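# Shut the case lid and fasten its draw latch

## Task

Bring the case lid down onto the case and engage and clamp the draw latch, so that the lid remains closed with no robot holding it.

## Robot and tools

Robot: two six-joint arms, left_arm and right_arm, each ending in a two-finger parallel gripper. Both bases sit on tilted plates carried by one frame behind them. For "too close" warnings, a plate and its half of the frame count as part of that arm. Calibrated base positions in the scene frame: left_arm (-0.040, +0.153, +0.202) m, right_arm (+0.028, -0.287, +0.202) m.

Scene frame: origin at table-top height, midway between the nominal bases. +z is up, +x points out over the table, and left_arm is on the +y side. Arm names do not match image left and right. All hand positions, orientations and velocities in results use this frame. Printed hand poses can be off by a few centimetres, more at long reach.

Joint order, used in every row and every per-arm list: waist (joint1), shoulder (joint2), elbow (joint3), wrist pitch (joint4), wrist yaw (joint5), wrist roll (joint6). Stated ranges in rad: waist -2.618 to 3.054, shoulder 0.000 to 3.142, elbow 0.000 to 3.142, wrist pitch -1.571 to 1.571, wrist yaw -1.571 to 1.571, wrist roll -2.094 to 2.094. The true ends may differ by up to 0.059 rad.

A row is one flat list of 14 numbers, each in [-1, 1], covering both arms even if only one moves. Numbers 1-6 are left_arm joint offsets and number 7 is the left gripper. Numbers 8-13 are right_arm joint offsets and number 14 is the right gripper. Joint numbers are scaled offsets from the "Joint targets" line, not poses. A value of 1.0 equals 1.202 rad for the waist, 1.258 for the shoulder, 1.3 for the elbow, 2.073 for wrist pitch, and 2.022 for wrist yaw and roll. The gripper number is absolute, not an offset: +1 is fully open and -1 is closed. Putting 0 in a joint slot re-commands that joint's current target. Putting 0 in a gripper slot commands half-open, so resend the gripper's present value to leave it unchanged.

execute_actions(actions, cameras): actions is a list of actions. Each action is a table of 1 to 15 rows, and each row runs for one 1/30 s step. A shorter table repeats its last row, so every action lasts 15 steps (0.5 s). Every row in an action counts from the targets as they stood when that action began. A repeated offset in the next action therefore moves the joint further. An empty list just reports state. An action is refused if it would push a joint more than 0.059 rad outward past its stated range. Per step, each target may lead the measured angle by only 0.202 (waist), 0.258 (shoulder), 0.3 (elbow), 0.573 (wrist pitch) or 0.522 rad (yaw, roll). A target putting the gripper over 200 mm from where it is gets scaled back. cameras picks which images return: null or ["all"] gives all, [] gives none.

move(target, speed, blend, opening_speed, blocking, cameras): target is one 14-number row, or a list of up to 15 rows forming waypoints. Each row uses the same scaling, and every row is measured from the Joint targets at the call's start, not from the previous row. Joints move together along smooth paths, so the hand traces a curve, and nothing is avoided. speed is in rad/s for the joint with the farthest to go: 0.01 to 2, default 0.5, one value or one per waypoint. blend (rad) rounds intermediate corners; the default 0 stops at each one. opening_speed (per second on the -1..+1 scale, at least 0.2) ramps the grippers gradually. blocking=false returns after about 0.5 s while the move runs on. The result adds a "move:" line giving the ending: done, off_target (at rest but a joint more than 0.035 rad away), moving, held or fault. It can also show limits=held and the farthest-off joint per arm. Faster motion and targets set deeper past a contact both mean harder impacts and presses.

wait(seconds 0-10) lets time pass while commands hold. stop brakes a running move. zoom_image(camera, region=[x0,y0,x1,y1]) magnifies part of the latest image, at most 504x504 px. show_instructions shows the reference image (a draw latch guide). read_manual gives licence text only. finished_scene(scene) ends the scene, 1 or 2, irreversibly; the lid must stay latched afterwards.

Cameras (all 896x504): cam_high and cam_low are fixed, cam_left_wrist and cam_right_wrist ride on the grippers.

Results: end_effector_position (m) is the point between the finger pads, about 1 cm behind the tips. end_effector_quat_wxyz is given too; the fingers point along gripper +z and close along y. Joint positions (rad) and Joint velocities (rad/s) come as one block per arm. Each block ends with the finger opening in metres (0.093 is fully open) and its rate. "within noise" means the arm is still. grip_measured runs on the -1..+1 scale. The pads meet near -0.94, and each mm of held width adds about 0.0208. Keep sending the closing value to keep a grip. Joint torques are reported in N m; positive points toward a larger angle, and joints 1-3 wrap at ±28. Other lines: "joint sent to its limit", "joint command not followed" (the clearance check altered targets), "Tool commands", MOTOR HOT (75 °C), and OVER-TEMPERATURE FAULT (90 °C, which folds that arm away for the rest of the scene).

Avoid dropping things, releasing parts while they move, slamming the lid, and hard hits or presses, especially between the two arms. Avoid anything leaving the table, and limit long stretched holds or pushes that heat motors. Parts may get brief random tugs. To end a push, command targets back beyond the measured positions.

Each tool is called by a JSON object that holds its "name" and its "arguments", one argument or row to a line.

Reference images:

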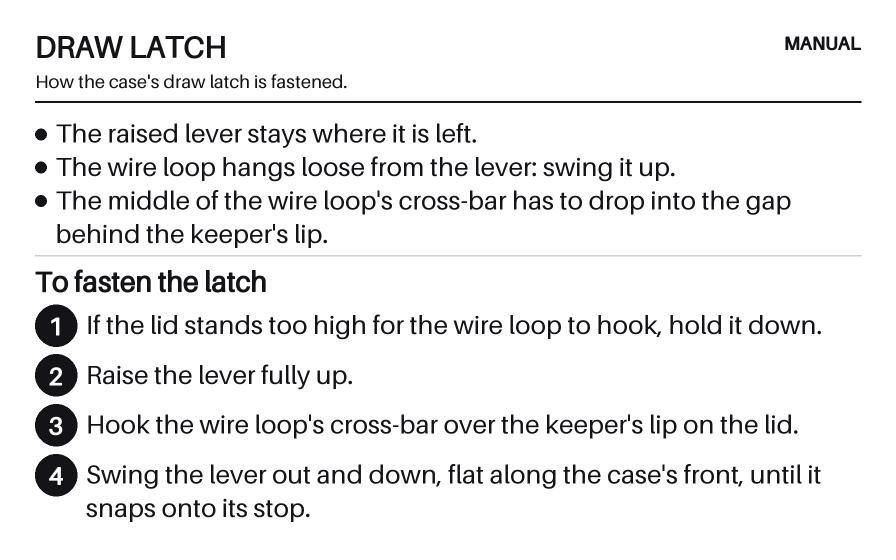

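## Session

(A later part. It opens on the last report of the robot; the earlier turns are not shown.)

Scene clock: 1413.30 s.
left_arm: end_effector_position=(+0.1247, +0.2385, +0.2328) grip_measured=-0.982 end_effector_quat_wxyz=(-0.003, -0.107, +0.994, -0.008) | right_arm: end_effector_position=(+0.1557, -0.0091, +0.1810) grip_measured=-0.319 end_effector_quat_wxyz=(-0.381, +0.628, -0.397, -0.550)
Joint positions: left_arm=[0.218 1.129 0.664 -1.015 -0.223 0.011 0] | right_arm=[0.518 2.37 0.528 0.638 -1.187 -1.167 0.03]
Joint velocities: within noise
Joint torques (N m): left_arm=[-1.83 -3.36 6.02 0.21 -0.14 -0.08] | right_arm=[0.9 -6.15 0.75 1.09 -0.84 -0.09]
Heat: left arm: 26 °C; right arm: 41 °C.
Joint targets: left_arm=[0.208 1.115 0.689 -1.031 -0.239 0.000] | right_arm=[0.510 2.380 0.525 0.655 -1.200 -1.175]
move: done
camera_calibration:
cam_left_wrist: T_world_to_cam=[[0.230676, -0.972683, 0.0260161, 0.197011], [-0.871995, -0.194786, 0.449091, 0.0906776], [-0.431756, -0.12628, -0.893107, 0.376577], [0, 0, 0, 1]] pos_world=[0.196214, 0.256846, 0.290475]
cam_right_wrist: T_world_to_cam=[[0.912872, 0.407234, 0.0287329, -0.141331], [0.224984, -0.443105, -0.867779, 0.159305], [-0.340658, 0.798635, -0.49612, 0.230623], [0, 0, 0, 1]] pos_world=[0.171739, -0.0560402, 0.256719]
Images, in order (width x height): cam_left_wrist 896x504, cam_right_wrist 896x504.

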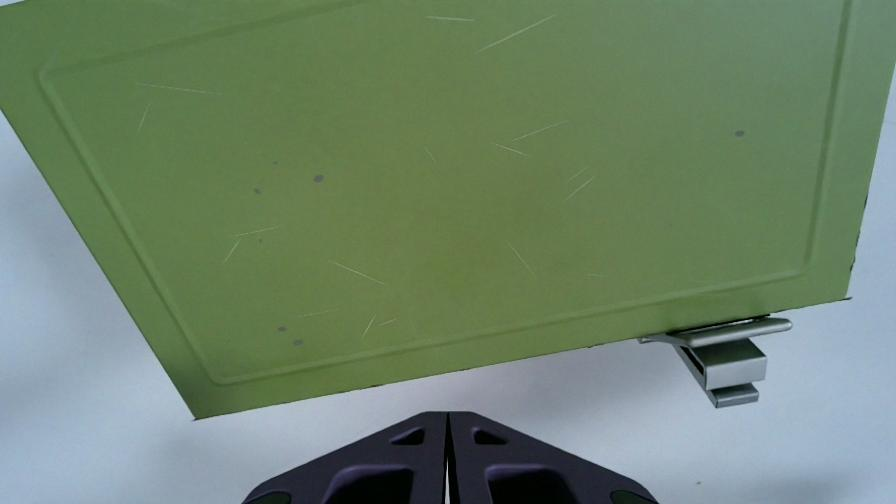

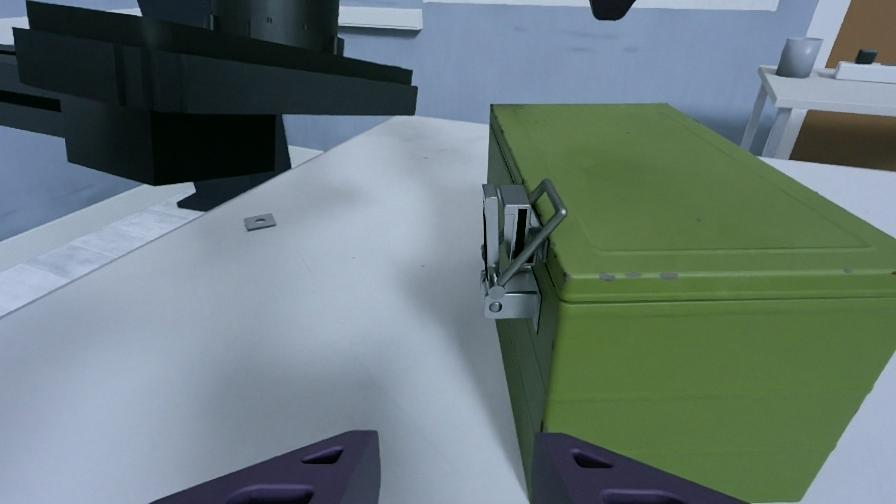

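{"name": "move", "arguments": {
  "target": [0,0,0,0,0,0,-1, 0.177,0.22,0.1195,0.2372,0.061,0.2072,-0.32],
  "speed": 0.4,
  "cameras": ["cam_right_wrist"]
}}

{"name": "zoom_image", "arguments": {
  "camera": "cam_right_wrist",
  "region": [350, 50, 750, 350]
}}

Scene clock: 1442.63 s.
left_arm: end_effector_position=(+0.1244, +0.2384, +0.2328) grip_measured=-0.982 end_effector_quat_wxyz=(-0.004, -0.107, +0.994, -0.008) | right_arm: end_effector_position=(+0.1486, +0.0565, +0.1564) grip_measured=-0.319 end_effector_quat_wxyz=(-0.377, +0.627, -0.396, -0.555)
Joint positions: left_arm=[0.218 1.129 0.664 -1.017 -0.223 0.011 0] | right_arm=[0.716 2.644 0.671 1.129 -1.091 -0.766 0.03]
Joint velocities: within noise
Joint torques (N m): left_arm=[-1.84 -3.36 6.05 0.2 -0.14 -0.09] | right_arm=[2.19 -7.42 1.92 1.64 -0.37 0.1]
Heat: left arm: 28 °C; right arm: 40 °C.
Joint targets: left_arm=[0.208 1.115 0.689 -1.031 -0.239 0.000] | right_arm=[0.722 2.657 0.680 1.147 -1.077 -0.756]
move: done
camera_calibration:
cam_right_wrist: T_world_to_cam=[[0.909776, 0.414531, 0.0217205, -0.159699], [0.221539, -0.440631, -0.869922, 0.169343], [-0.351039, 0.796246, -0.49271, 0.164722], [0, 0, 0, 1]] pos_world=[0.165598, 0.00965894, 0.231944]
Images, in order (width x height): cam_right_wrist 896x504.

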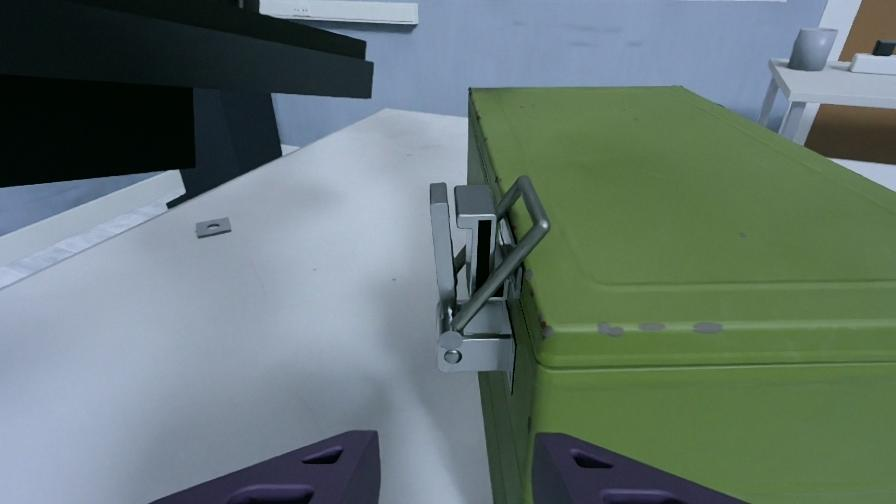

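Scaled by 1.260 from the camera's 896x504 image, which has a finer 1280x720 frame.

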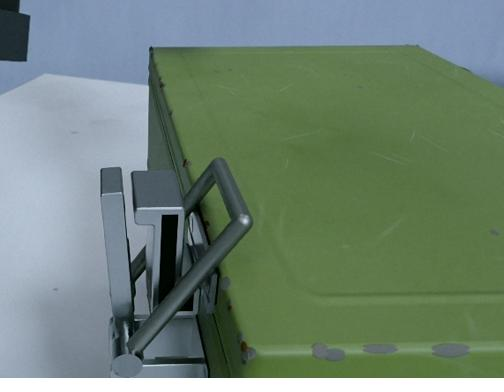

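{"name": "zoom_image", "arguments": {
  "camera": "cam_right_wrist",
  "region": [420, 160, 570, 400]
}}

Scaled by 2.100 from the camera's 896x504 image, which has a finer 1280x720 frame.

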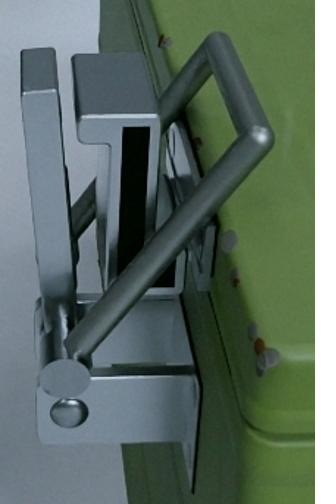

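{"name": "zoom_image", "arguments": {
  "camera": "cam_left_wrist",
  "region": [630, 300, 810, 420]
}}

This scene's latest camera images include none from cam_left_wrist. They are from: cam_right_wrist. cam_left_wrist's image comes with the result of a call that names it in "cameras".

{"name": "wait", "arguments": {
  "seconds": 0,
  "cameras": ["cam_left_wrist"]
}}

{"name": "zoom_image", "arguments": {
  "camera": "cam_left_wrist",
  "region": [630, 300, 810, 420]
}}

Scene clock: 1468.07 s.
left_arm: end_effector_position=(+0.1244, +0.2384, +0.2328) grip_measured=-0.982 end_effector_quat_wxyz=(-0.004, -0.107, +0.994, -0.008) | right_arm: end_effector_position=(+0.1487, +0.0566, +0.1564) grip_measured=-0.319 end_effector_quat_wxyz=(-0.378, +0.627, -0.397, -0.554)
Joint positions: left_arm=[0.218 1.129 0.664 -1.017 -0.223 0.011 0] | right_arm=[0.716 2.644 0.671 1.13 -1.09 -0.765 0.03]
Joint velocities: within noise
Joint torques (N m): left_arm=[-1.81 -3.43 6.04 0.21 -0.14 -0.09] | right_arm=[2 -7.42 1.8 1.62 -0.34 0.04]
Heat: left arm: 30 °C; right arm: 40 °C.
Joint targets: left_arm=[0.208 1.115 0.689 -1.031 -0.239 0.000] | right_arm=[0.722 2.657 0.680 1.147 -1.077 -0.756]
Tool commands: left_gripper/opening=-1.0 right_gripper/opening=-0.32
camera_calibration:
cam_left_wrist: T_world_to_cam=[[0.230442, -0.972738, 0.0260103, 0.197056], [-0.87156, -0.194438, 0.450085, 0.0900646], [-0.432757, -0.126388, -0.892607, 0.37649], [0, 0, 0, 1]] pos_world=[0.196016, 0.25678, 0.290396]
Images, in order (width x height): cam_left_wrist 896x504.

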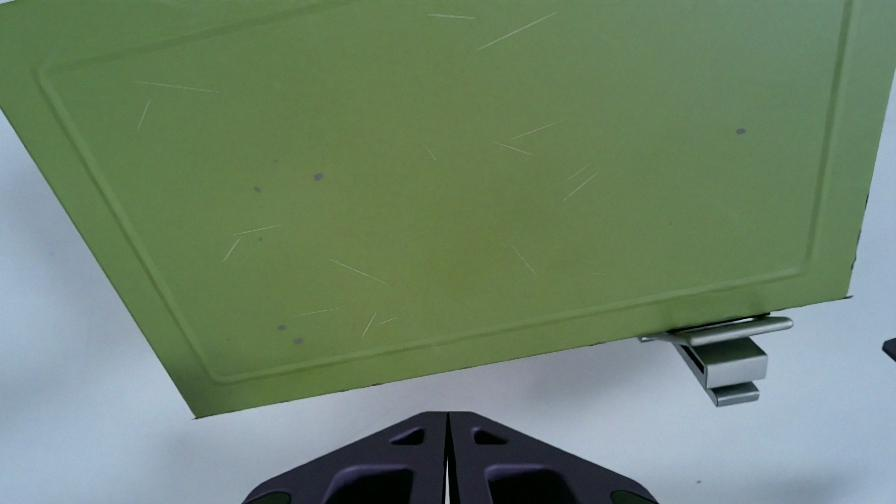

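Scaled by 2.800 from the camera's 896x504 image, which has a finer 1280x720 frame.

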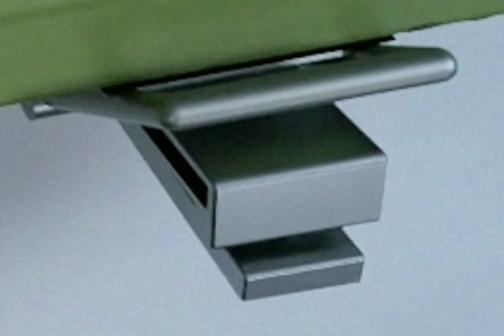

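{"name": "move", "arguments": {
  "target": [0,0,0,0,0,0,-1, -0.0416,0.2154,0.1438,0.0883,-0.0544,0.0574,-0.32],
  "speed": 0.3,
  "cameras": ["cam_right_wrist"]
}}

{"name": "zoom_image", "arguments": {
  "camera": "cam_right_wrist",
  "region": [300, 60, 500, 260]
}}

Scene clock: 1510.73 s.
left_arm: end_effector_position=(+0.1244, +0.2384, +0.2328) grip_measured=-0.982 end_effector_quat_wxyz=(-0.004, -0.107, +0.994, -0.008) | right_arm: end_effector_position=(+0.1584, +0.0712, +0.1146) grip_measured=-0.319 end_effector_quat_wxyz=(-0.384, +0.595, -0.391, -0.588)
Joint positions: left_arm=[0.218 1.129 0.664 -1.017 -0.223 0.011 0] | right_arm=[0.68 2.916 0.858 1.312 -1.173 -0.649 0.03]
Joint velocities: within noise
Joint torques (N m): left_arm=[-1.85 -3.37 6.04 0.21 -0.13 -0.1] | right_arm=[1.22 -8.12 1.17 1.6 -0.64 0.06]
Heat: left arm: 31 °C; right arm: 41 °C.
Joint targets: left_arm=[0.208 1.115 0.689 -1.031 -0.239 0.000] | right_arm=[0.672 2.928 0.867 1.330 -1.187 -0.640]
move: done
camera_calibration:
cam_right_wrist: T_world_to_cam=[[0.910031, 0.414296, -0.0142153, -0.1697], [0.160378, -0.383489, -0.909513, 0.14736], [-0.382259, 0.825406, -0.415431, 0.129917], [0, 0, 0, 1]] pos_world=[0.180461, 0.0195832, 0.185585]
Images, in order (width x height): cam_right_wrist 896x504.

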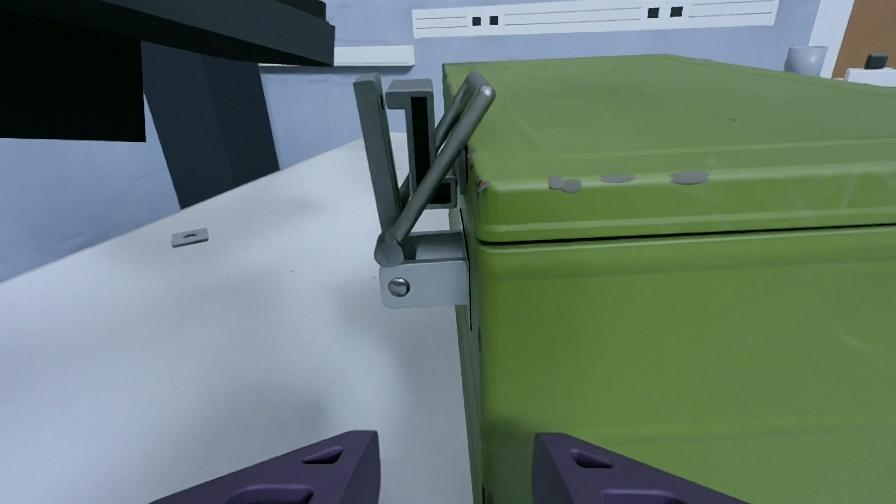

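Scaled by 2.520 from the camera's 896x504 image, which has a finer 1280x720 frame.

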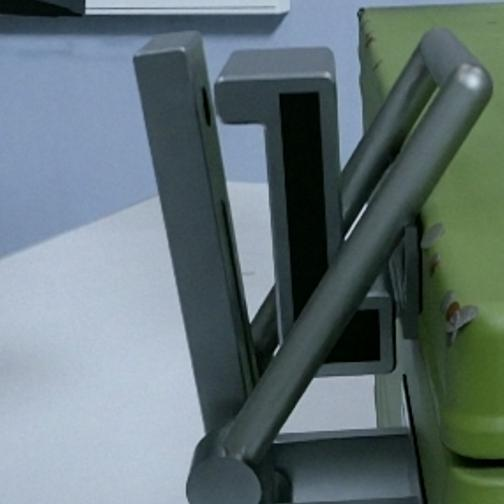

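{"name": "move", "arguments": {
  "target": [
    [0.3,-0.05,0,0,0,0,-1, 0.0416,-0.2154,-0.1438,-0.0883,0.0544,-0.0574,-0.32],
    [0.7,-0.05,0,0,0,0,-1, -0.1348,-0.4356,-0.2631,-0.3256,-0.0064,-0.2646,-0.32],
    [0.7,-0.05,0,0,0,0,-1, 0.5316,-0.6105,0.44,-1.1645,0.6395,0.7854,-0.32]
  ],
  "speed": [0.5,0.6,0.8],
  "blend": 0.1,
  "cameras": ["cam_right_wrist","cam_high"]
}}

every number of target 3 of 3 must lie in its column's range; nothing of the call was run
Scene clock: 1621.30 s.
left_arm: end_effector_position=(+0.1244, +0.2384, +0.2328) grip_measured=-0.982 end_effector_quat_wxyz=(-0.004, -0.107, +0.994, -0.008) | right_arm: end_effector_position=(+0.1584, +0.0711, +0.1147) grip_measured=-0.319 end_effector_quat_wxyz=(-0.384, +0.595, -0.391, -0.589)
Joint positions: left_arm=[0.218 1.129 0.664 -1.017 -0.223 0.011 0] | right_arm=[0.68 2.916 0.858 1.313 -1.174 -0.649 0.03]
Joint velocities: within noise
Joint torques (N m): left_arm=[-1.78 -3.37 6.08 0.2 -0.14 -0.09] | right_arm=[1.09 -8.05 1.21 1.62 -0.66 0.07]
Heat: left arm: 33 °C; right arm: 39 °C.
Joint targets: left_arm=[0.208 1.115 0.689 -1.031 -0.239 0.000] | right_arm=[0.672 2.928 0.867 1.330 -1.187 -0.640]
Tool commands: left_gripper/opening=-1.0 right_gripper/opening=-0.32

{"name": "move", "arguments": {
  "target": [
    [0.3,-0.05,0,0,0,0,-1, 0.0416,-0.2154,-0.1438,-0.0883,0.0544,-0.0574,-0.32],
    [0.7,-0.05,0,0,0,0,-1, -0.1348,-0.4356,-0.2631,-0.3256,-0.0064,-0.2646,-0.32]
  ],
  "speed": [0.5,0.6],
  "blend": 0.1,
  "cameras": ["cam_high"]
}}

Scene clock: 1627.90 s.
left_arm: end_effector_position=(+0.0189, +0.3368, +0.2218) grip_measured=-0.982 end_effector_quat_wxyz=(-0.075, -0.488, +0.869, +0.037) | right_arm: end_effector_position=(+0.1538, -0.0086, +0.1742) grip_measured=-0.319 end_effector_quat_wxyz=(-0.380, +0.627, -0.399, -0.550)
Joint positions: left_arm=[1.041 1.07 0.664 -1.017 -0.229 0.011 0] | right_arm=[0.517 2.406 0.531 0.67 -1.186 -1.166 0.03]
Joint velocities: within noise
Joint torques (N m): left_arm=[0.64 -4.16 5.89 0.06 -0.17 -0.1] | right_arm=[0.84 -9.57 0.44 0.86 -0.79 -0.12]
Heat: left arm: 33 °C; right arm: 40 °C.
Joint targets: left_arm=[1.050 1.052 0.689 -1.031 -0.239 0.000] | right_arm=[0.510 2.379 0.525 0.655 -1.200 -1.176]
move: done
Images, in order (width x height): cam_high 896x504.

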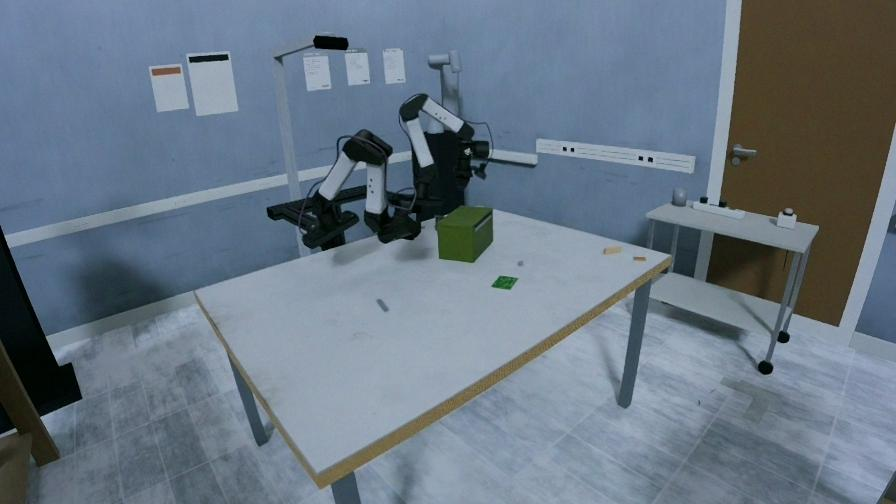

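{"name": "move", "arguments": {
  "target": [0.1,0,0,0,0,0,-1, 0.6664,-0.174,0.703,-0.839,0.646,1.0,-0.32],
  "speed": 0.8,
  "cameras": ["cam_right_wrist"]
}}

Scene clock: 1637.13 s.
left_arm: end_effector_position=(-0.0021, +0.3423, +0.2214) grip_measured=-0.982 end_effector_quat_wxyz=(-0.089, -0.537, +0.838, +0.042) | right_arm: end_effector_position=(+0.1157, +0.0263, +0.2443) grip_measured=-0.319 end_effector_quat_wxyz=(-0.014, -0.260, +0.965, -0.012)
Joint positions: left_arm=[1.161 1.07 0.664 -1.017 -0.229 0.011 0] | right_arm=[1.31 2.189 1.418 -1.068 0.093 0.838 0.03]
Joint velocities: within noise
Joint torques (N m): left_arm=[0.77 -4.23 5.9 0.05 -0.2 -0.1] | right_arm=[1.22 -11.9 7.43 0.02 0.07 0.11]
Heat: left arm: 33 °C; right arm: 41 °C.
Joint targets: left_arm=[1.170 1.052 0.689 -1.031 -0.239 0.000] | right_arm=[1.311 2.161 1.439 -1.084 0.107 0.847]
move: done
camera_calibration:
cam_right_wrist: T_world_to_cam=[[0.493105, -0.86997, 0.000229166, -0.0319549], [-0.784143, -0.444344, 0.433218, 0.0378708], [-0.376785, -0.213802, -0.901289, 0.349952], [0, 0, 0, 1]] pos_world=[0.17731, 0.0638483, 0.299009]
Images, in order (width x height): cam_right_wrist 896x504.

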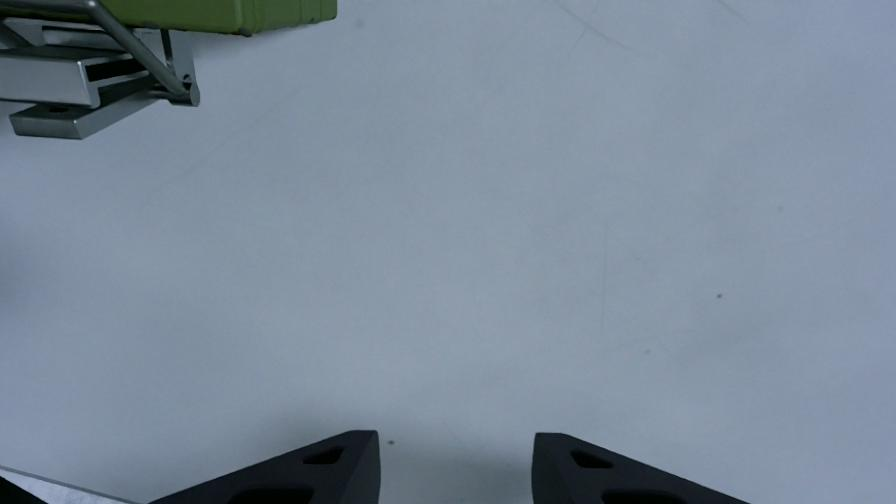

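{"name": "move", "arguments": {
  "target": [0,0,0,0,0,0,-1, 0.0657,0.3513,0.3869,-0.0328,-0.0099,0.0885,-0.32],
  "speed": 0.4,
  "cameras": ["cam_right_wrist"]
}}

{"name": "zoom_image", "arguments": {
  "camera": "cam_right_wrist",
  "region": [300, 250, 600, 504]
}}

Scene clock: 1649.03 s.
left_arm: end_effector_position=(-0.0021, +0.3423, +0.2214) grip_measured=-0.982 end_effector_quat_wxyz=(-0.089, -0.537, +0.838, +0.042) | right_arm: end_effector_position=(+0.1027, +0.1313, +0.2131) grip_measured=-0.319 end_effector_quat_wxyz=(+0.002, -0.207, +0.978, -0.001)
Joint positions: left_arm=[1.161 1.07 0.664 -1.017 -0.229 0.011 0] | right_arm=[1.385 2.589 1.913 -1.136 0.094 1.017 0.03]
Joint velocities: within noise
Joint torques (N m): left_arm=[0.79 -4.21 5.91 0.05 -0.2 -0.1] | right_arm=[1.47 -11.32 8.25 0.12 -0.07 0.06]
Heat: left arm: 33 °C; right arm: 44 °C.
Joint targets: left_arm=[1.170 1.052 0.689 -1.031 -0.239 0.000] | right_arm=[1.390 2.602 1.942 -1.152 0.087 1.026]
move: done
camera_calibration:
cam_right_wrist: T_world_to_cam=[[0.395828, -0.918222, -0.0137143, 0.085179], [-0.83959, -0.3679, 0.399672, 0.0906401], [-0.372033, -0.146687, -0.916556, 0.333326], [0, 0, 0, 1]] pos_world=[0.166392, 0.160454, 0.270453]
Images, in order (width x height): cam_right_wrist 896x504.

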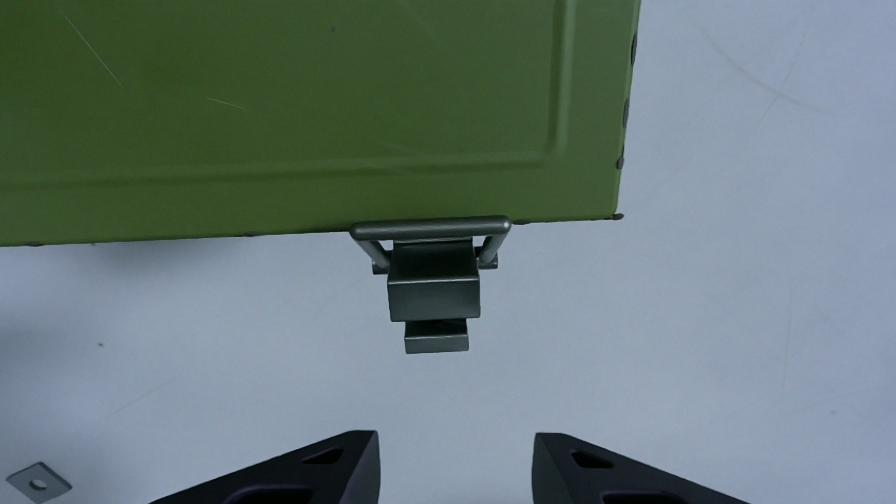

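Scaled by 1.680 from the camera's 896x504 image, which has a finer 1280x720 frame.

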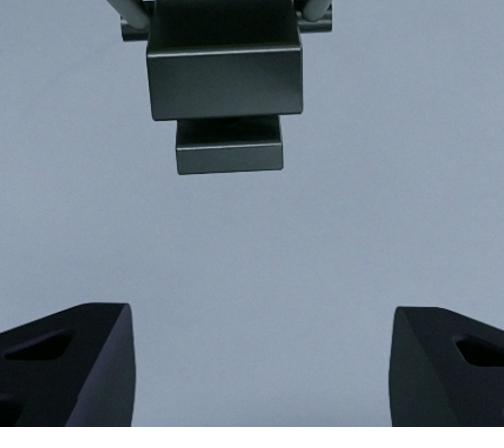

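{"name": "move", "arguments": {
  "target": [0,0,0,0,0,0,-1, 0.0033,0.0294,-0.0208,0.0304,0.0005,0.0015,-0.32],
  "speed": 0.15,
  "cameras": ["cam_right_wrist"]
}}

{"name": "zoom_image", "arguments": {
  "camera": "cam_right_wrist",
  "region": [340, 280, 580, 504]
}}

Scene clock: 1679.90 s.
left_arm: end_effector_position=(-0.0021, +0.3423, +0.2214) grip_measured=-0.982 end_effector_quat_wxyz=(-0.089, -0.537, +0.838, +0.042) | right_arm: end_effector_position=(+0.1018, +0.1350, +0.1978) grip_measured=-0.319 end_effector_quat_wxyz=(+0.001, -0.206, +0.979, -0.003)
Joint positions: left_arm=[1.161 1.07 0.664 -1.017 -0.229 0.011 0] | right_arm=[1.385 2.625 1.913 -1.105 0.094 1.02 0.03]
Joint velocities: within noise
Joint torques (N m): left_arm=[0.8 -4.22 5.9 0.05 -0.19 -0.1] | right_arm=[1.77 -11.28 5.82 0.39 -0.1 0.01]
Heat: left arm: 34 °C; right arm: 44 °C.
Joint targets: left_arm=[1.170 1.052 0.689 -1.031 -0.239 0.000] | right_arm=[1.394 2.639 1.915 -1.089 0.088 1.029]
move: done
camera_calibration:
cam_right_wrist: T_world_to_cam=[[0.393073, -0.919458, -0.00949166, 0.0882733], [-0.840418, -0.363433, 0.402013, 0.0963877], [-0.373084, -0.150044, -0.915585, 0.319813], [0, 0, 0, 1]] pos_world=[0.165625, 0.16418, 0.254905]
Images, in order (width x height): cam_right_wrist 896x504.

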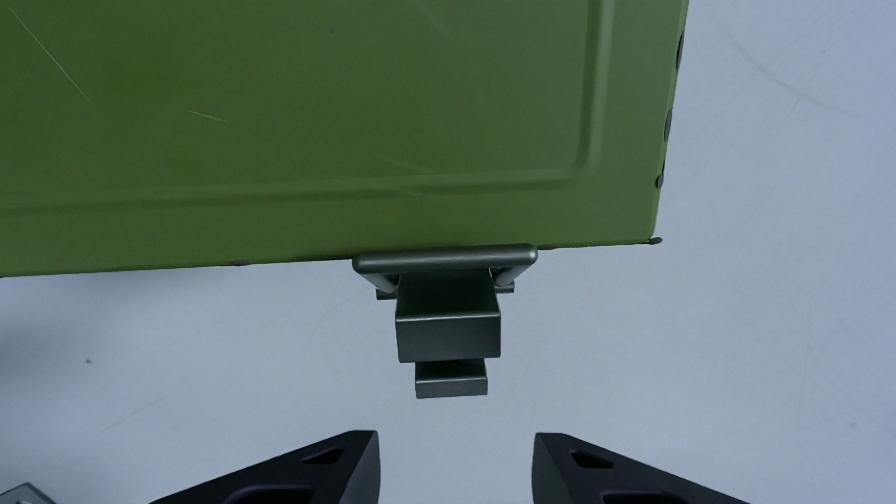

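Scaled by 2.100 from the camera's 896x504 image, which has a finer 1280x720 frame.

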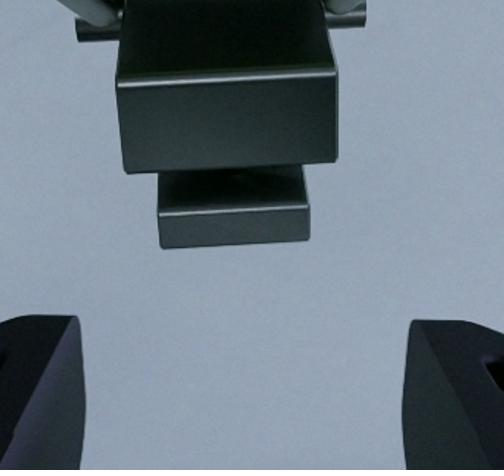

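{"name": "move", "arguments": {
  "target": [0,0,0,0,0,0,-1, -0.02,0.0199,-0.0169,0.0193,0,-0.0015,-0.32],
  "speed": 0.08,
  "cameras": ["cam_right_wrist"]
}}

{"name": "zoom_image", "arguments": {
  "camera": "cam_right_wrist",
  "region": [340, 280, 580, 504]
}}

Scene clock: 1714.93 s.
left_arm: end_effector_position=(-0.0021, +0.3423, +0.2214) grip_measured=-0.982 end_effector_quat_wxyz=(-0.089, -0.537, +0.838, +0.042) | right_arm: end_effector_position=(+0.1044, +0.1377, +0.1839) grip_measured=-0.319 end_effector_quat_wxyz=(+0.001, -0.202, +0.979, -0.001)
Joint positions: left_arm=[1.161 1.07 0.664 -1.017 -0.229 0.011 0] | right_arm=[1.377 2.649 1.902 -1.065 0.094 1.02 0.03]
Joint velocities: within noise
Joint torques (N m): left_arm=[0.75 -4.21 5.89 0.04 -0.19 -0.1] | right_arm=[0.4 -11.28 4.86 0.4 -0.11 0.09]
Heat: left arm: 34 °C; right arm: 46 °C.
Joint targets: left_arm=[1.170 1.052 0.689 -1.031 -0.239 0.000] | right_arm=[1.370 2.664 1.893 -1.049 0.088 1.026]
move: done
camera_calibration:
cam_right_wrist: T_world_to_cam=[[0.384879, -0.922869, -0.0134764, 0.0916976], [-0.843013, -0.357445, 0.401949, 0.104655], [-0.375763, -0.143341, -0.915563, 0.307873], [0, 0, 0, 1]] pos_world=[0.16862, 0.166164, 0.241047]
Images, in order (width x height): cam_right_wrist 896x504.

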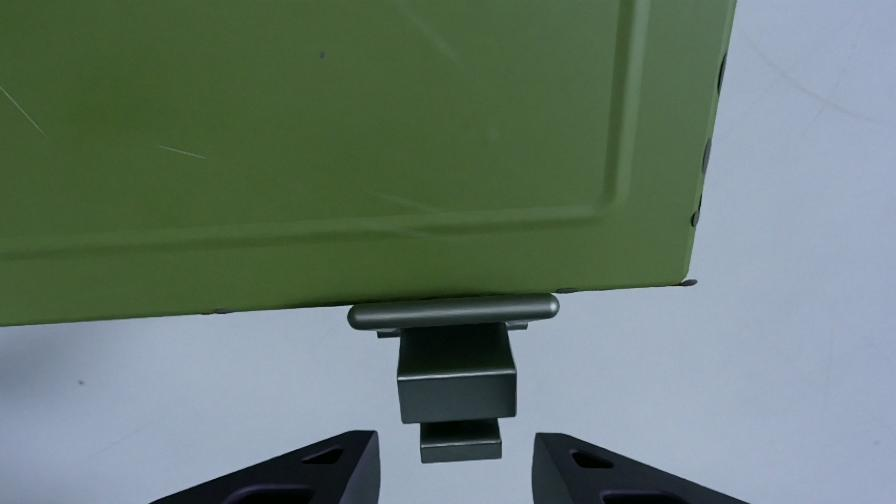

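Scaled by 2.100 from the camera's 896x504 image, which has a finer 1280x720 frame.

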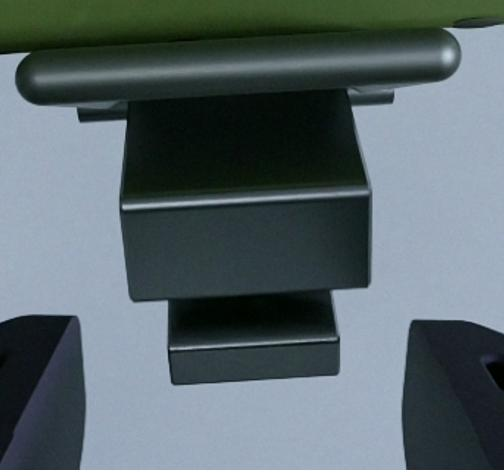

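{"name": "move", "arguments": {
  "target": [0,0,0,0,0,0,-1, 0.0005,0.0019,-0.0092,0.007,0,0,-0.32],
  "speed": 0.08,
  "cameras": ["cam_right_wrist"]
}}

{"name": "zoom_image", "arguments": {
  "camera": "cam_right_wrist",
  "region": [340, 280, 580, 504]
}}

Scene clock: 1728.17 s.
left_arm: end_effector_position=(-0.0021, +0.3423, +0.2214) grip_measured=-0.982 end_effector_quat_wxyz=(-0.089, -0.537, +0.838, +0.042) | right_arm: end_effector_position=(+0.1042, +0.1379, +0.1812) grip_measured=-0.319 end_effector_quat_wxyz=(+0.001, -0.201, +0.980, +0.001)
Joint positions: left_arm=[1.161 1.07 0.664 -1.017 -0.229 0.011 0] | right_arm=[1.377 2.649 1.891 -1.051 0.094 1.02 0.03]
Joint velocities: within noise
Joint torques (N m): left_arm=[0.79 -4.21 5.89 0.05 -0.2 -0.1] | right_arm=[0.59 -11.02 4.85 0.41 -0.12 0.04]
Heat: left arm: 34 °C; right arm: 48 °C.
Joint targets: left_arm=[1.170 1.052 0.689 -1.031 -0.239 0.000] | right_arm=[1.371 2.667 1.881 -1.034 0.088 1.026]
move: done
camera_calibration:
cam_right_wrist: T_world_to_cam=[[0.384597, -0.922939, -0.0164091, 0.0924271], [-0.843323, -0.358538, 0.400322, 0.106055], [-0.375356, -0.140124, -0.916228, 0.304987], [0, 0, 0, 1]] pos_world=[0.16837, 0.166065, 0.238498]
Images, in order (width x height): cam_right_wrist 896x504.

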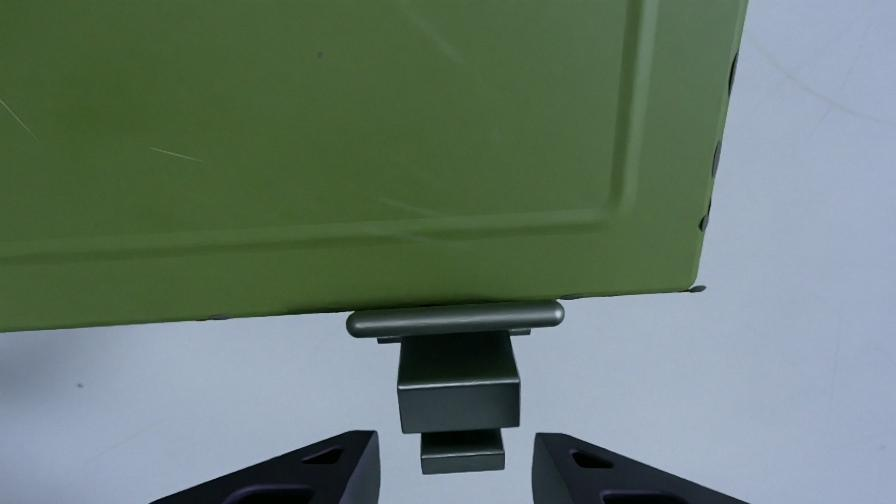

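Scaled by 2.100 from the camera's 896x504 image, which has a finer 1280x720 frame.

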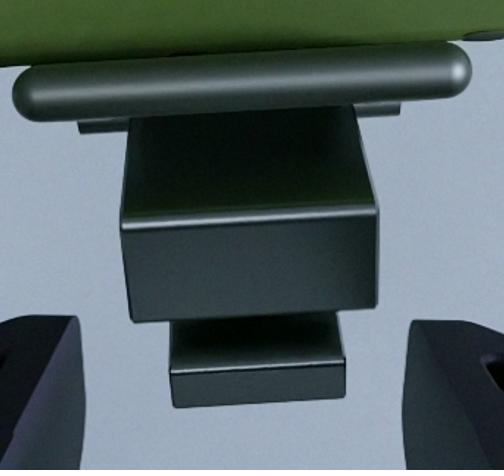

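{"name": "move", "arguments": {
  "target": [0,0,0,0,0,0,-1, 0,0,0,0,0,0,-0.72],
  "opening_speed": 0.4,
  "cameras": ["cam_right_wrist"]
}}

{"name": "zoom_image", "arguments": {
  "camera": "cam_right_wrist",
  "region": [340, 280, 580, 504]
}}

Scene clock: 1741.93 s.
left_arm: end_effector_position=(-0.0021, +0.3423, +0.2214) grip_measured=-0.982 end_effector_quat_wxyz=(-0.089, -0.537, +0.838, +0.042) | right_arm: end_effector_position=(+0.1027, +0.1360, +0.1807) grip_measured=-0.709 end_effector_quat_wxyz=(-0.004, -0.201, +0.980, -0.002)
Joint positions: left_arm=[1.161 1.07 0.664 -1.017 -0.229 0.011 0] | right_arm=[1.376 2.649 1.889 -1.057 0.085 1.02 0.011]
Joint velocities: within noise
Joint torques (N m): left_arm=[0.77 -4.22 5.91 0.04 -0.2 -0.1] | right_arm=[0.58 -11.22 5 0.45 0 0.03]
Heat: left arm: 34 °C; right arm: 49 °C.
Joint targets: left_arm=[1.170 1.052 0.689 -1.031 -0.239 0.000] | right_arm=[1.371 2.667 1.881 -1.034 0.088 1.026]
move: done
camera_calibration:
cam_right_wrist: T_world_to_cam=[[0.384425, -0.923048, -0.0141105, 0.090872], [-0.839262, -0.355815, 0.411137, 0.101572], [-0.384521, -0.146209, -0.911464, 0.304625], [0, 0, 0, 1]] pos_world=[0.167446, 0.164559, 0.237177]
Images, in order (width x height): cam_right_wrist 896x504.

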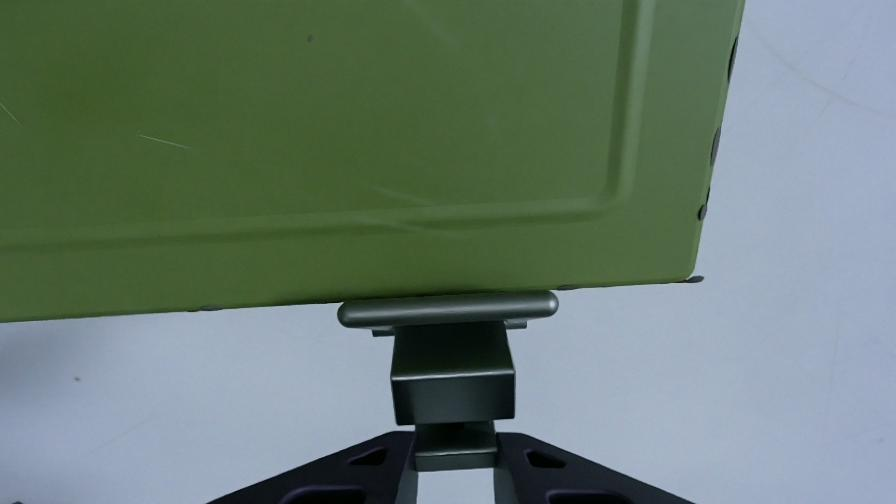

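Scaled by 2.100 from the camera's 896x504 image, which has a finer 1280x720 frame.

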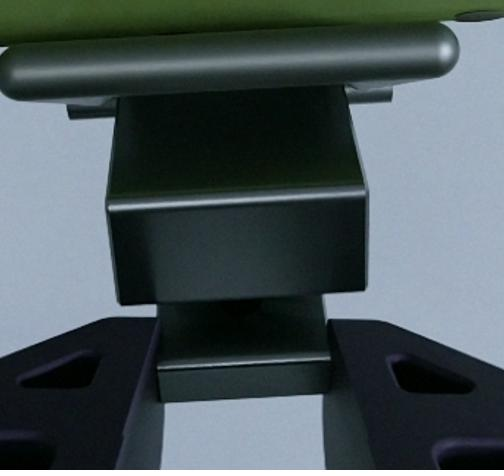

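{"name": "move", "arguments": {
  "target": [
    [0,0,0,0,0,0,-1, 0.0732,-0.1065,-0.1531,0.0863,0.0663,0.0242,-0.72],
    [0,0,0,0,0,0,-1, 0.1406,-0.1566,-0.2646,0.1611,0.137,0.0539,-0.72]
  ],
  "speed": 0.12,
  "blend": 0.02,
  "cameras": ["cam_right_wrist"]
}}

{"name": "zoom_image", "arguments": {
  "camera": "cam_right_wrist",
  "region": [300, 250, 600, 504]
}}

Scene clock: 1771.07 s.
left_arm: end_effector_position=(-0.0021, +0.3423, +0.2214) grip_measured=-0.982 end_effector_quat_wxyz=(-0.089, -0.537, +0.838, +0.042) | right_arm: end_effector_position=(+0.0879, +0.1297, +0.1770) grip_measured=-0.709 end_effector_quat_wxyz=(+0.107, -0.209, +0.972, +0.020)
Joint positions: left_arm=[1.161 1.07 0.664 -1.017 -0.229 0.011 0] | right_arm=[1.482 2.538 1.64 -0.827 0.263 1.09 0.011]
Joint velocities: within noise
Joint torques (N m): left_arm=[0.76 -4.22 5.89 0.04 -0.2 -0.11] | right_arm=[0.62 -11.92 5.49 0.45 0.07 -0.04]
Heat: left arm: 35 °C; right arm: 51 °C.
Joint targets: left_arm=[1.170 1.052 0.689 -1.031 -0.239 0.000] | right_arm=[1.481 2.538 1.641 -0.828 0.262 1.090]
move: held (right_arm; a check stopped the path); path passed 1 of 2 targets; limits=held; right_arm: the wrist pitch is farthest, 0.127 rad from its target
joint command not followed: on one or more control steps a check withheld the commanded joint targets of the right arm, and it was not sent them on those steps.
cause: the commanded joint targets, or the way to them, would bring a part of the robot too close to another arm (this arm's wrist (the part past the wrist pitch) and the left arm's upper arm (the part past the shoulder)).
camera_calibration:
cam_right_wrist: T_world_to_cam=[[0.40343, -0.914934, -0.0117943, 0.087599], [-0.89646, -0.397801, 0.195226, 0.137178], [-0.183311, -0.0681871, -0.980687, 0.279104], [0, 0, 0, 1]] pos_world=[0.138797, 0.153748, 0.247966]
Images, in order (width x height): cam_right_wrist 896x504.

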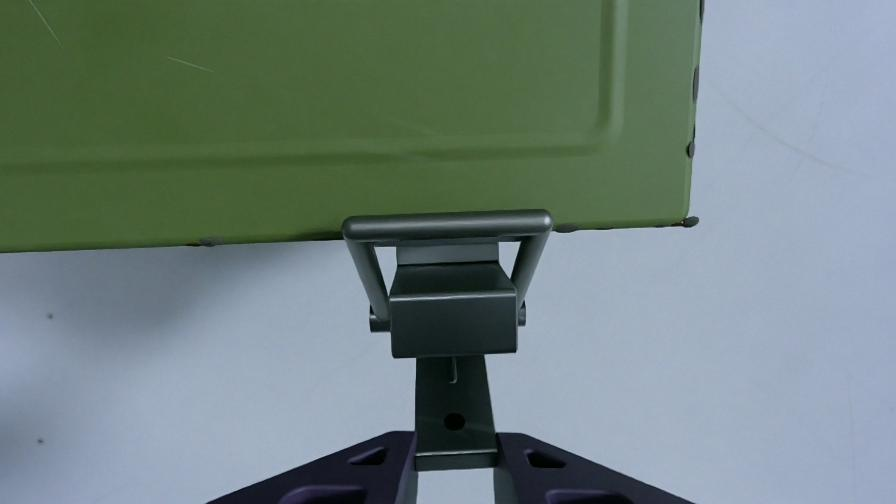

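Scaled by 1.680 from the camera's 896x504 image, which has a finer 1280x720 frame.

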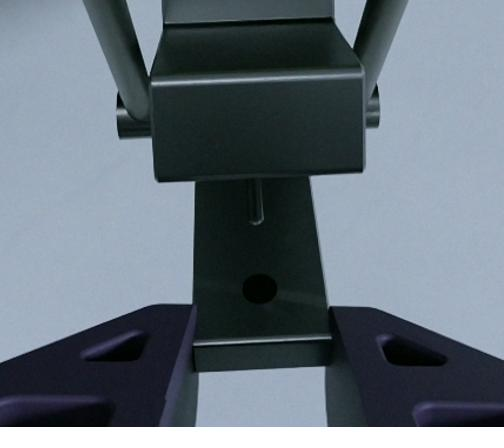

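{"name": "move", "arguments": {
  "target": [0.1,0.675,0.393,0.16,0,0,-1, 0,0,0,0,0,0,-0.72],
  "speed": 0.7,
  "cameras": ["cam_high"]
}}

Scene clock: 1782.63 s.
left_arm: end_effector_position=(+0.0247, +0.4997, +0.1205) grip_measured=-0.982 end_effector_quat_wxyz=(-0.109, -0.584, +0.803, +0.043) | right_arm: end_effector_position=(+0.0879, +0.1297, +0.1770) grip_measured=-0.709 end_effector_quat_wxyz=(+0.107, -0.209, +0.972, +0.020)
Joint positions: left_arm=[1.283 1.896 1.175 -0.718 -0.229 0.011 0] | right_arm=[1.482 2.538 1.64 -0.827 0.263 1.09 0.011]
Joint velocities: within noise
Joint torques (N m): left_arm=[0.55 -7.94 5.09 0.33 -0.23 -0.1] | right_arm=[0.64 -11.81 5.5 0.47 0.15 -0.03]
Heat: left arm: 35 °C; right arm: 51 °C.
Joint targets: left_arm=[1.290 1.901 1.200 -0.699 -0.239 0.000] | right_arm=[1.481 2.538 1.641 -0.828 0.262 1.090]
move: done
Images, in order (width x height): cam_high 896x504.

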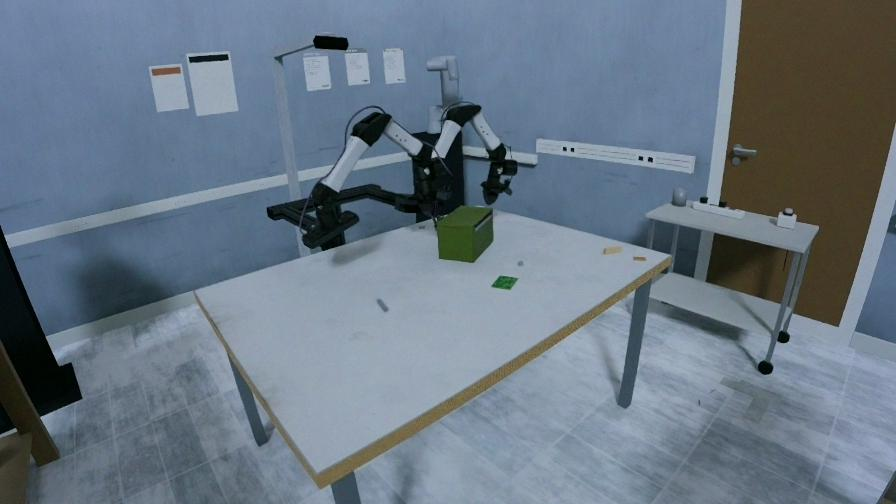

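{"name": "move", "arguments": {
  "target": [0,0,0,0,0,0,-1, 0.0258,-0.0262,-0.0338,0.0198,0,0,-0.72],
  "speed": 0.1,
  "cameras": ["cam_right_wrist"]
}}

{"name": "zoom_image", "arguments": {
  "camera": "cam_right_wrist",
  "region": [300, 150, 600, 504]
}}

Scene clock: 1807.30 s.
left_arm: end_effector_position=(+0.0247, +0.4999, +0.1204) grip_measured=-0.982 end_effector_quat_wxyz=(-0.109, -0.584, +0.803, +0.043) | right_arm: end_effector_position=(+0.0876, +0.1294, +0.1767) grip_measured=-0.709 end_effector_quat_wxyz=(+0.107, -0.209, +0.972, +0.020)
Joint positions: left_arm=[1.283 1.896 1.175 -0.717 -0.229 0.011 0] | right_arm=[1.483 2.538 1.639 -0.827 0.263 1.09 0.011]
Joint velocities: within noise
Joint torques (N m): left_arm=[0.55 -7.94 5.14 0.31 -0.21 -0.1] | right_arm=[0.65 -12.07 5.65 0.45 0.15 -0.07]
Heat: left arm: 35 °C; right arm: 52 °C.
Joint targets: left_arm=[1.290 1.901 1.200 -0.699 -0.239 0.000] | right_arm=[1.483 2.538 1.639 -0.827 0.263 1.090]
move: held (right_arm; a check stopped the path); limits=held; right_arm: the elbow is farthest, 0.042 rad from its target
joint command not followed: on one or more control steps a check withheld the commanded joint targets of the right arm, and it was not sent them on those steps.
cause: the commanded joint targets, or the way to them, would bring a part of the robot too close to another arm (this arm's wrist (the part past the wrist pitch) and the left arm's shoulder (the part past the waist)).
camera_calibration:
cam_right_wrist: T_world_to_cam=[[0.404175, -0.914619, -0.0107302, 0.0870959], [-0.896165, -0.398315, 0.195537, 0.136773], [-0.183115, -0.069415, -0.980638, 0.278805], [0, 0, 0, 1]] pos_world=[0.138422, 0.153491, 0.247597]
Images, in order (width x height): cam_right_wrist 896x504.

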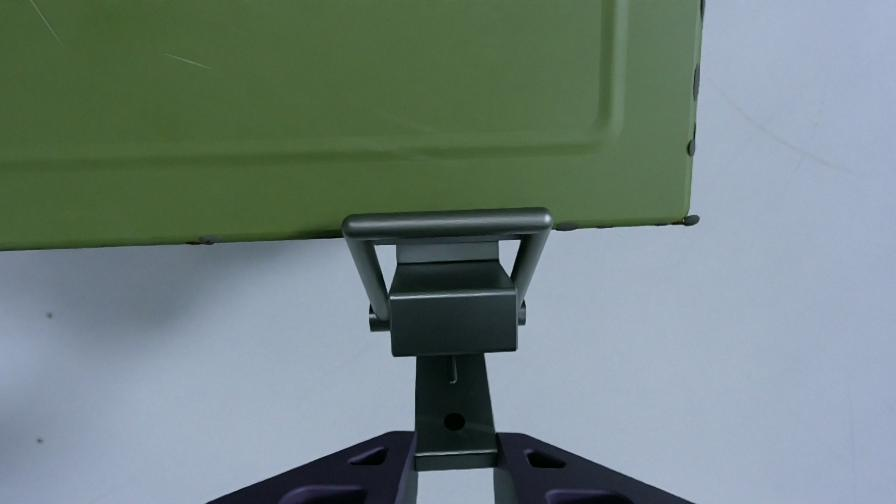

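Scaled by 1.424 from the camera's 896x504 image, which has a finer 1280x720 frame.

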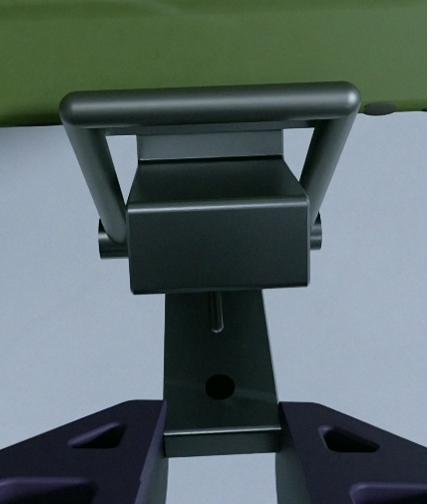

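{"name": "move", "arguments": {
  "target": [
    [0,0,0,0,0,0,-1, 0,0,0,0,0,0,-0.32],
    [0,0,0,0,0,0,-1, 0.01,-0.055,0.05,-0.045,0,0,-0.32],
    [0,0,0,0,0,0,-1, -0.02,-0.15,0.08,-0.15,0,0,-0.32]
  ],
  "speed": 0.2,
  "cameras": ["cam_right_wrist"]
}}

{"name": "zoom_image", "arguments": {
  "camera": "cam_right_wrist",
  "region": [300, 150, 600, 504]
}}

Scene clock: 1853.33 s.
left_arm: end_effector_position=(+0.0248, +0.5000, +0.1204) grip_measured=-0.982 end_effector_quat_wxyz=(-0.108, -0.584, +0.803, +0.043) | right_arm: end_effector_position=(+0.0983, +0.0980, +0.2547) grip_measured=-0.321 end_effector_quat_wxyz=(+0.097, -0.206, +0.974, -0.011)
Joint positions: left_arm=[1.283 1.896 1.175 -0.717 -0.229 0.011 0] | right_arm=[1.465 2.386 1.719 -1.121 0.263 1.09 0.03]
Joint velocities: within noise
Joint torques (N m): left_arm=[0.57 -7.92 5.07 0.32 -0.22 -0.1] | right_arm=[0.13 -14.3 7.75 0.17 0.13 -0.01]
Heat: left arm: 37 °C; right arm: 53 °C.
Joint targets: left_arm=[1.290 1.901 1.200 -0.699 -0.239 0.000] | right_arm=[1.459 2.349 1.743 -1.138 0.263 1.090]
move: off_target (right_arm); right_arm: the shoulder is farthest, 0.036 rad from its target
camera_calibration:
cam_right_wrist: T_world_to_cam=[[0.39266, -0.918599, 0.0446553, 0.0423498], [-0.899484, -0.373462, 0.226837, 0.108551], [-0.191695, -0.129236, -0.972908, 0.35981], [0, 0, 0, 1]] pos_world=[0.149985, 0.125943, 0.323548]
Images, in order (width x height): cam_right_wrist 896x504.

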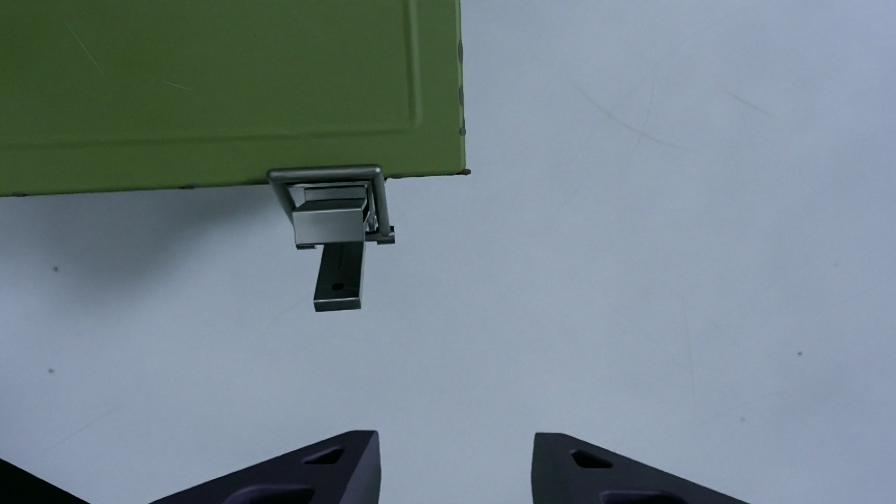

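Scaled by 1.424 from the camera's 896x504 image, which has a finer 1280x720 frame.

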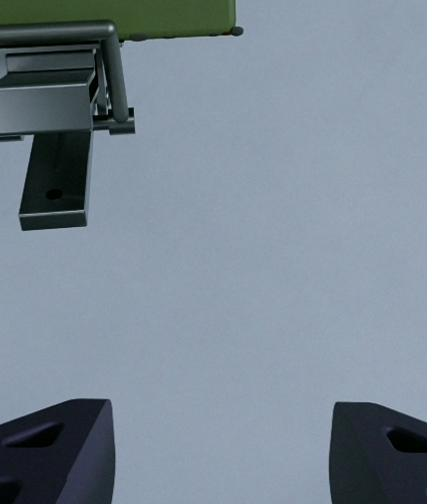

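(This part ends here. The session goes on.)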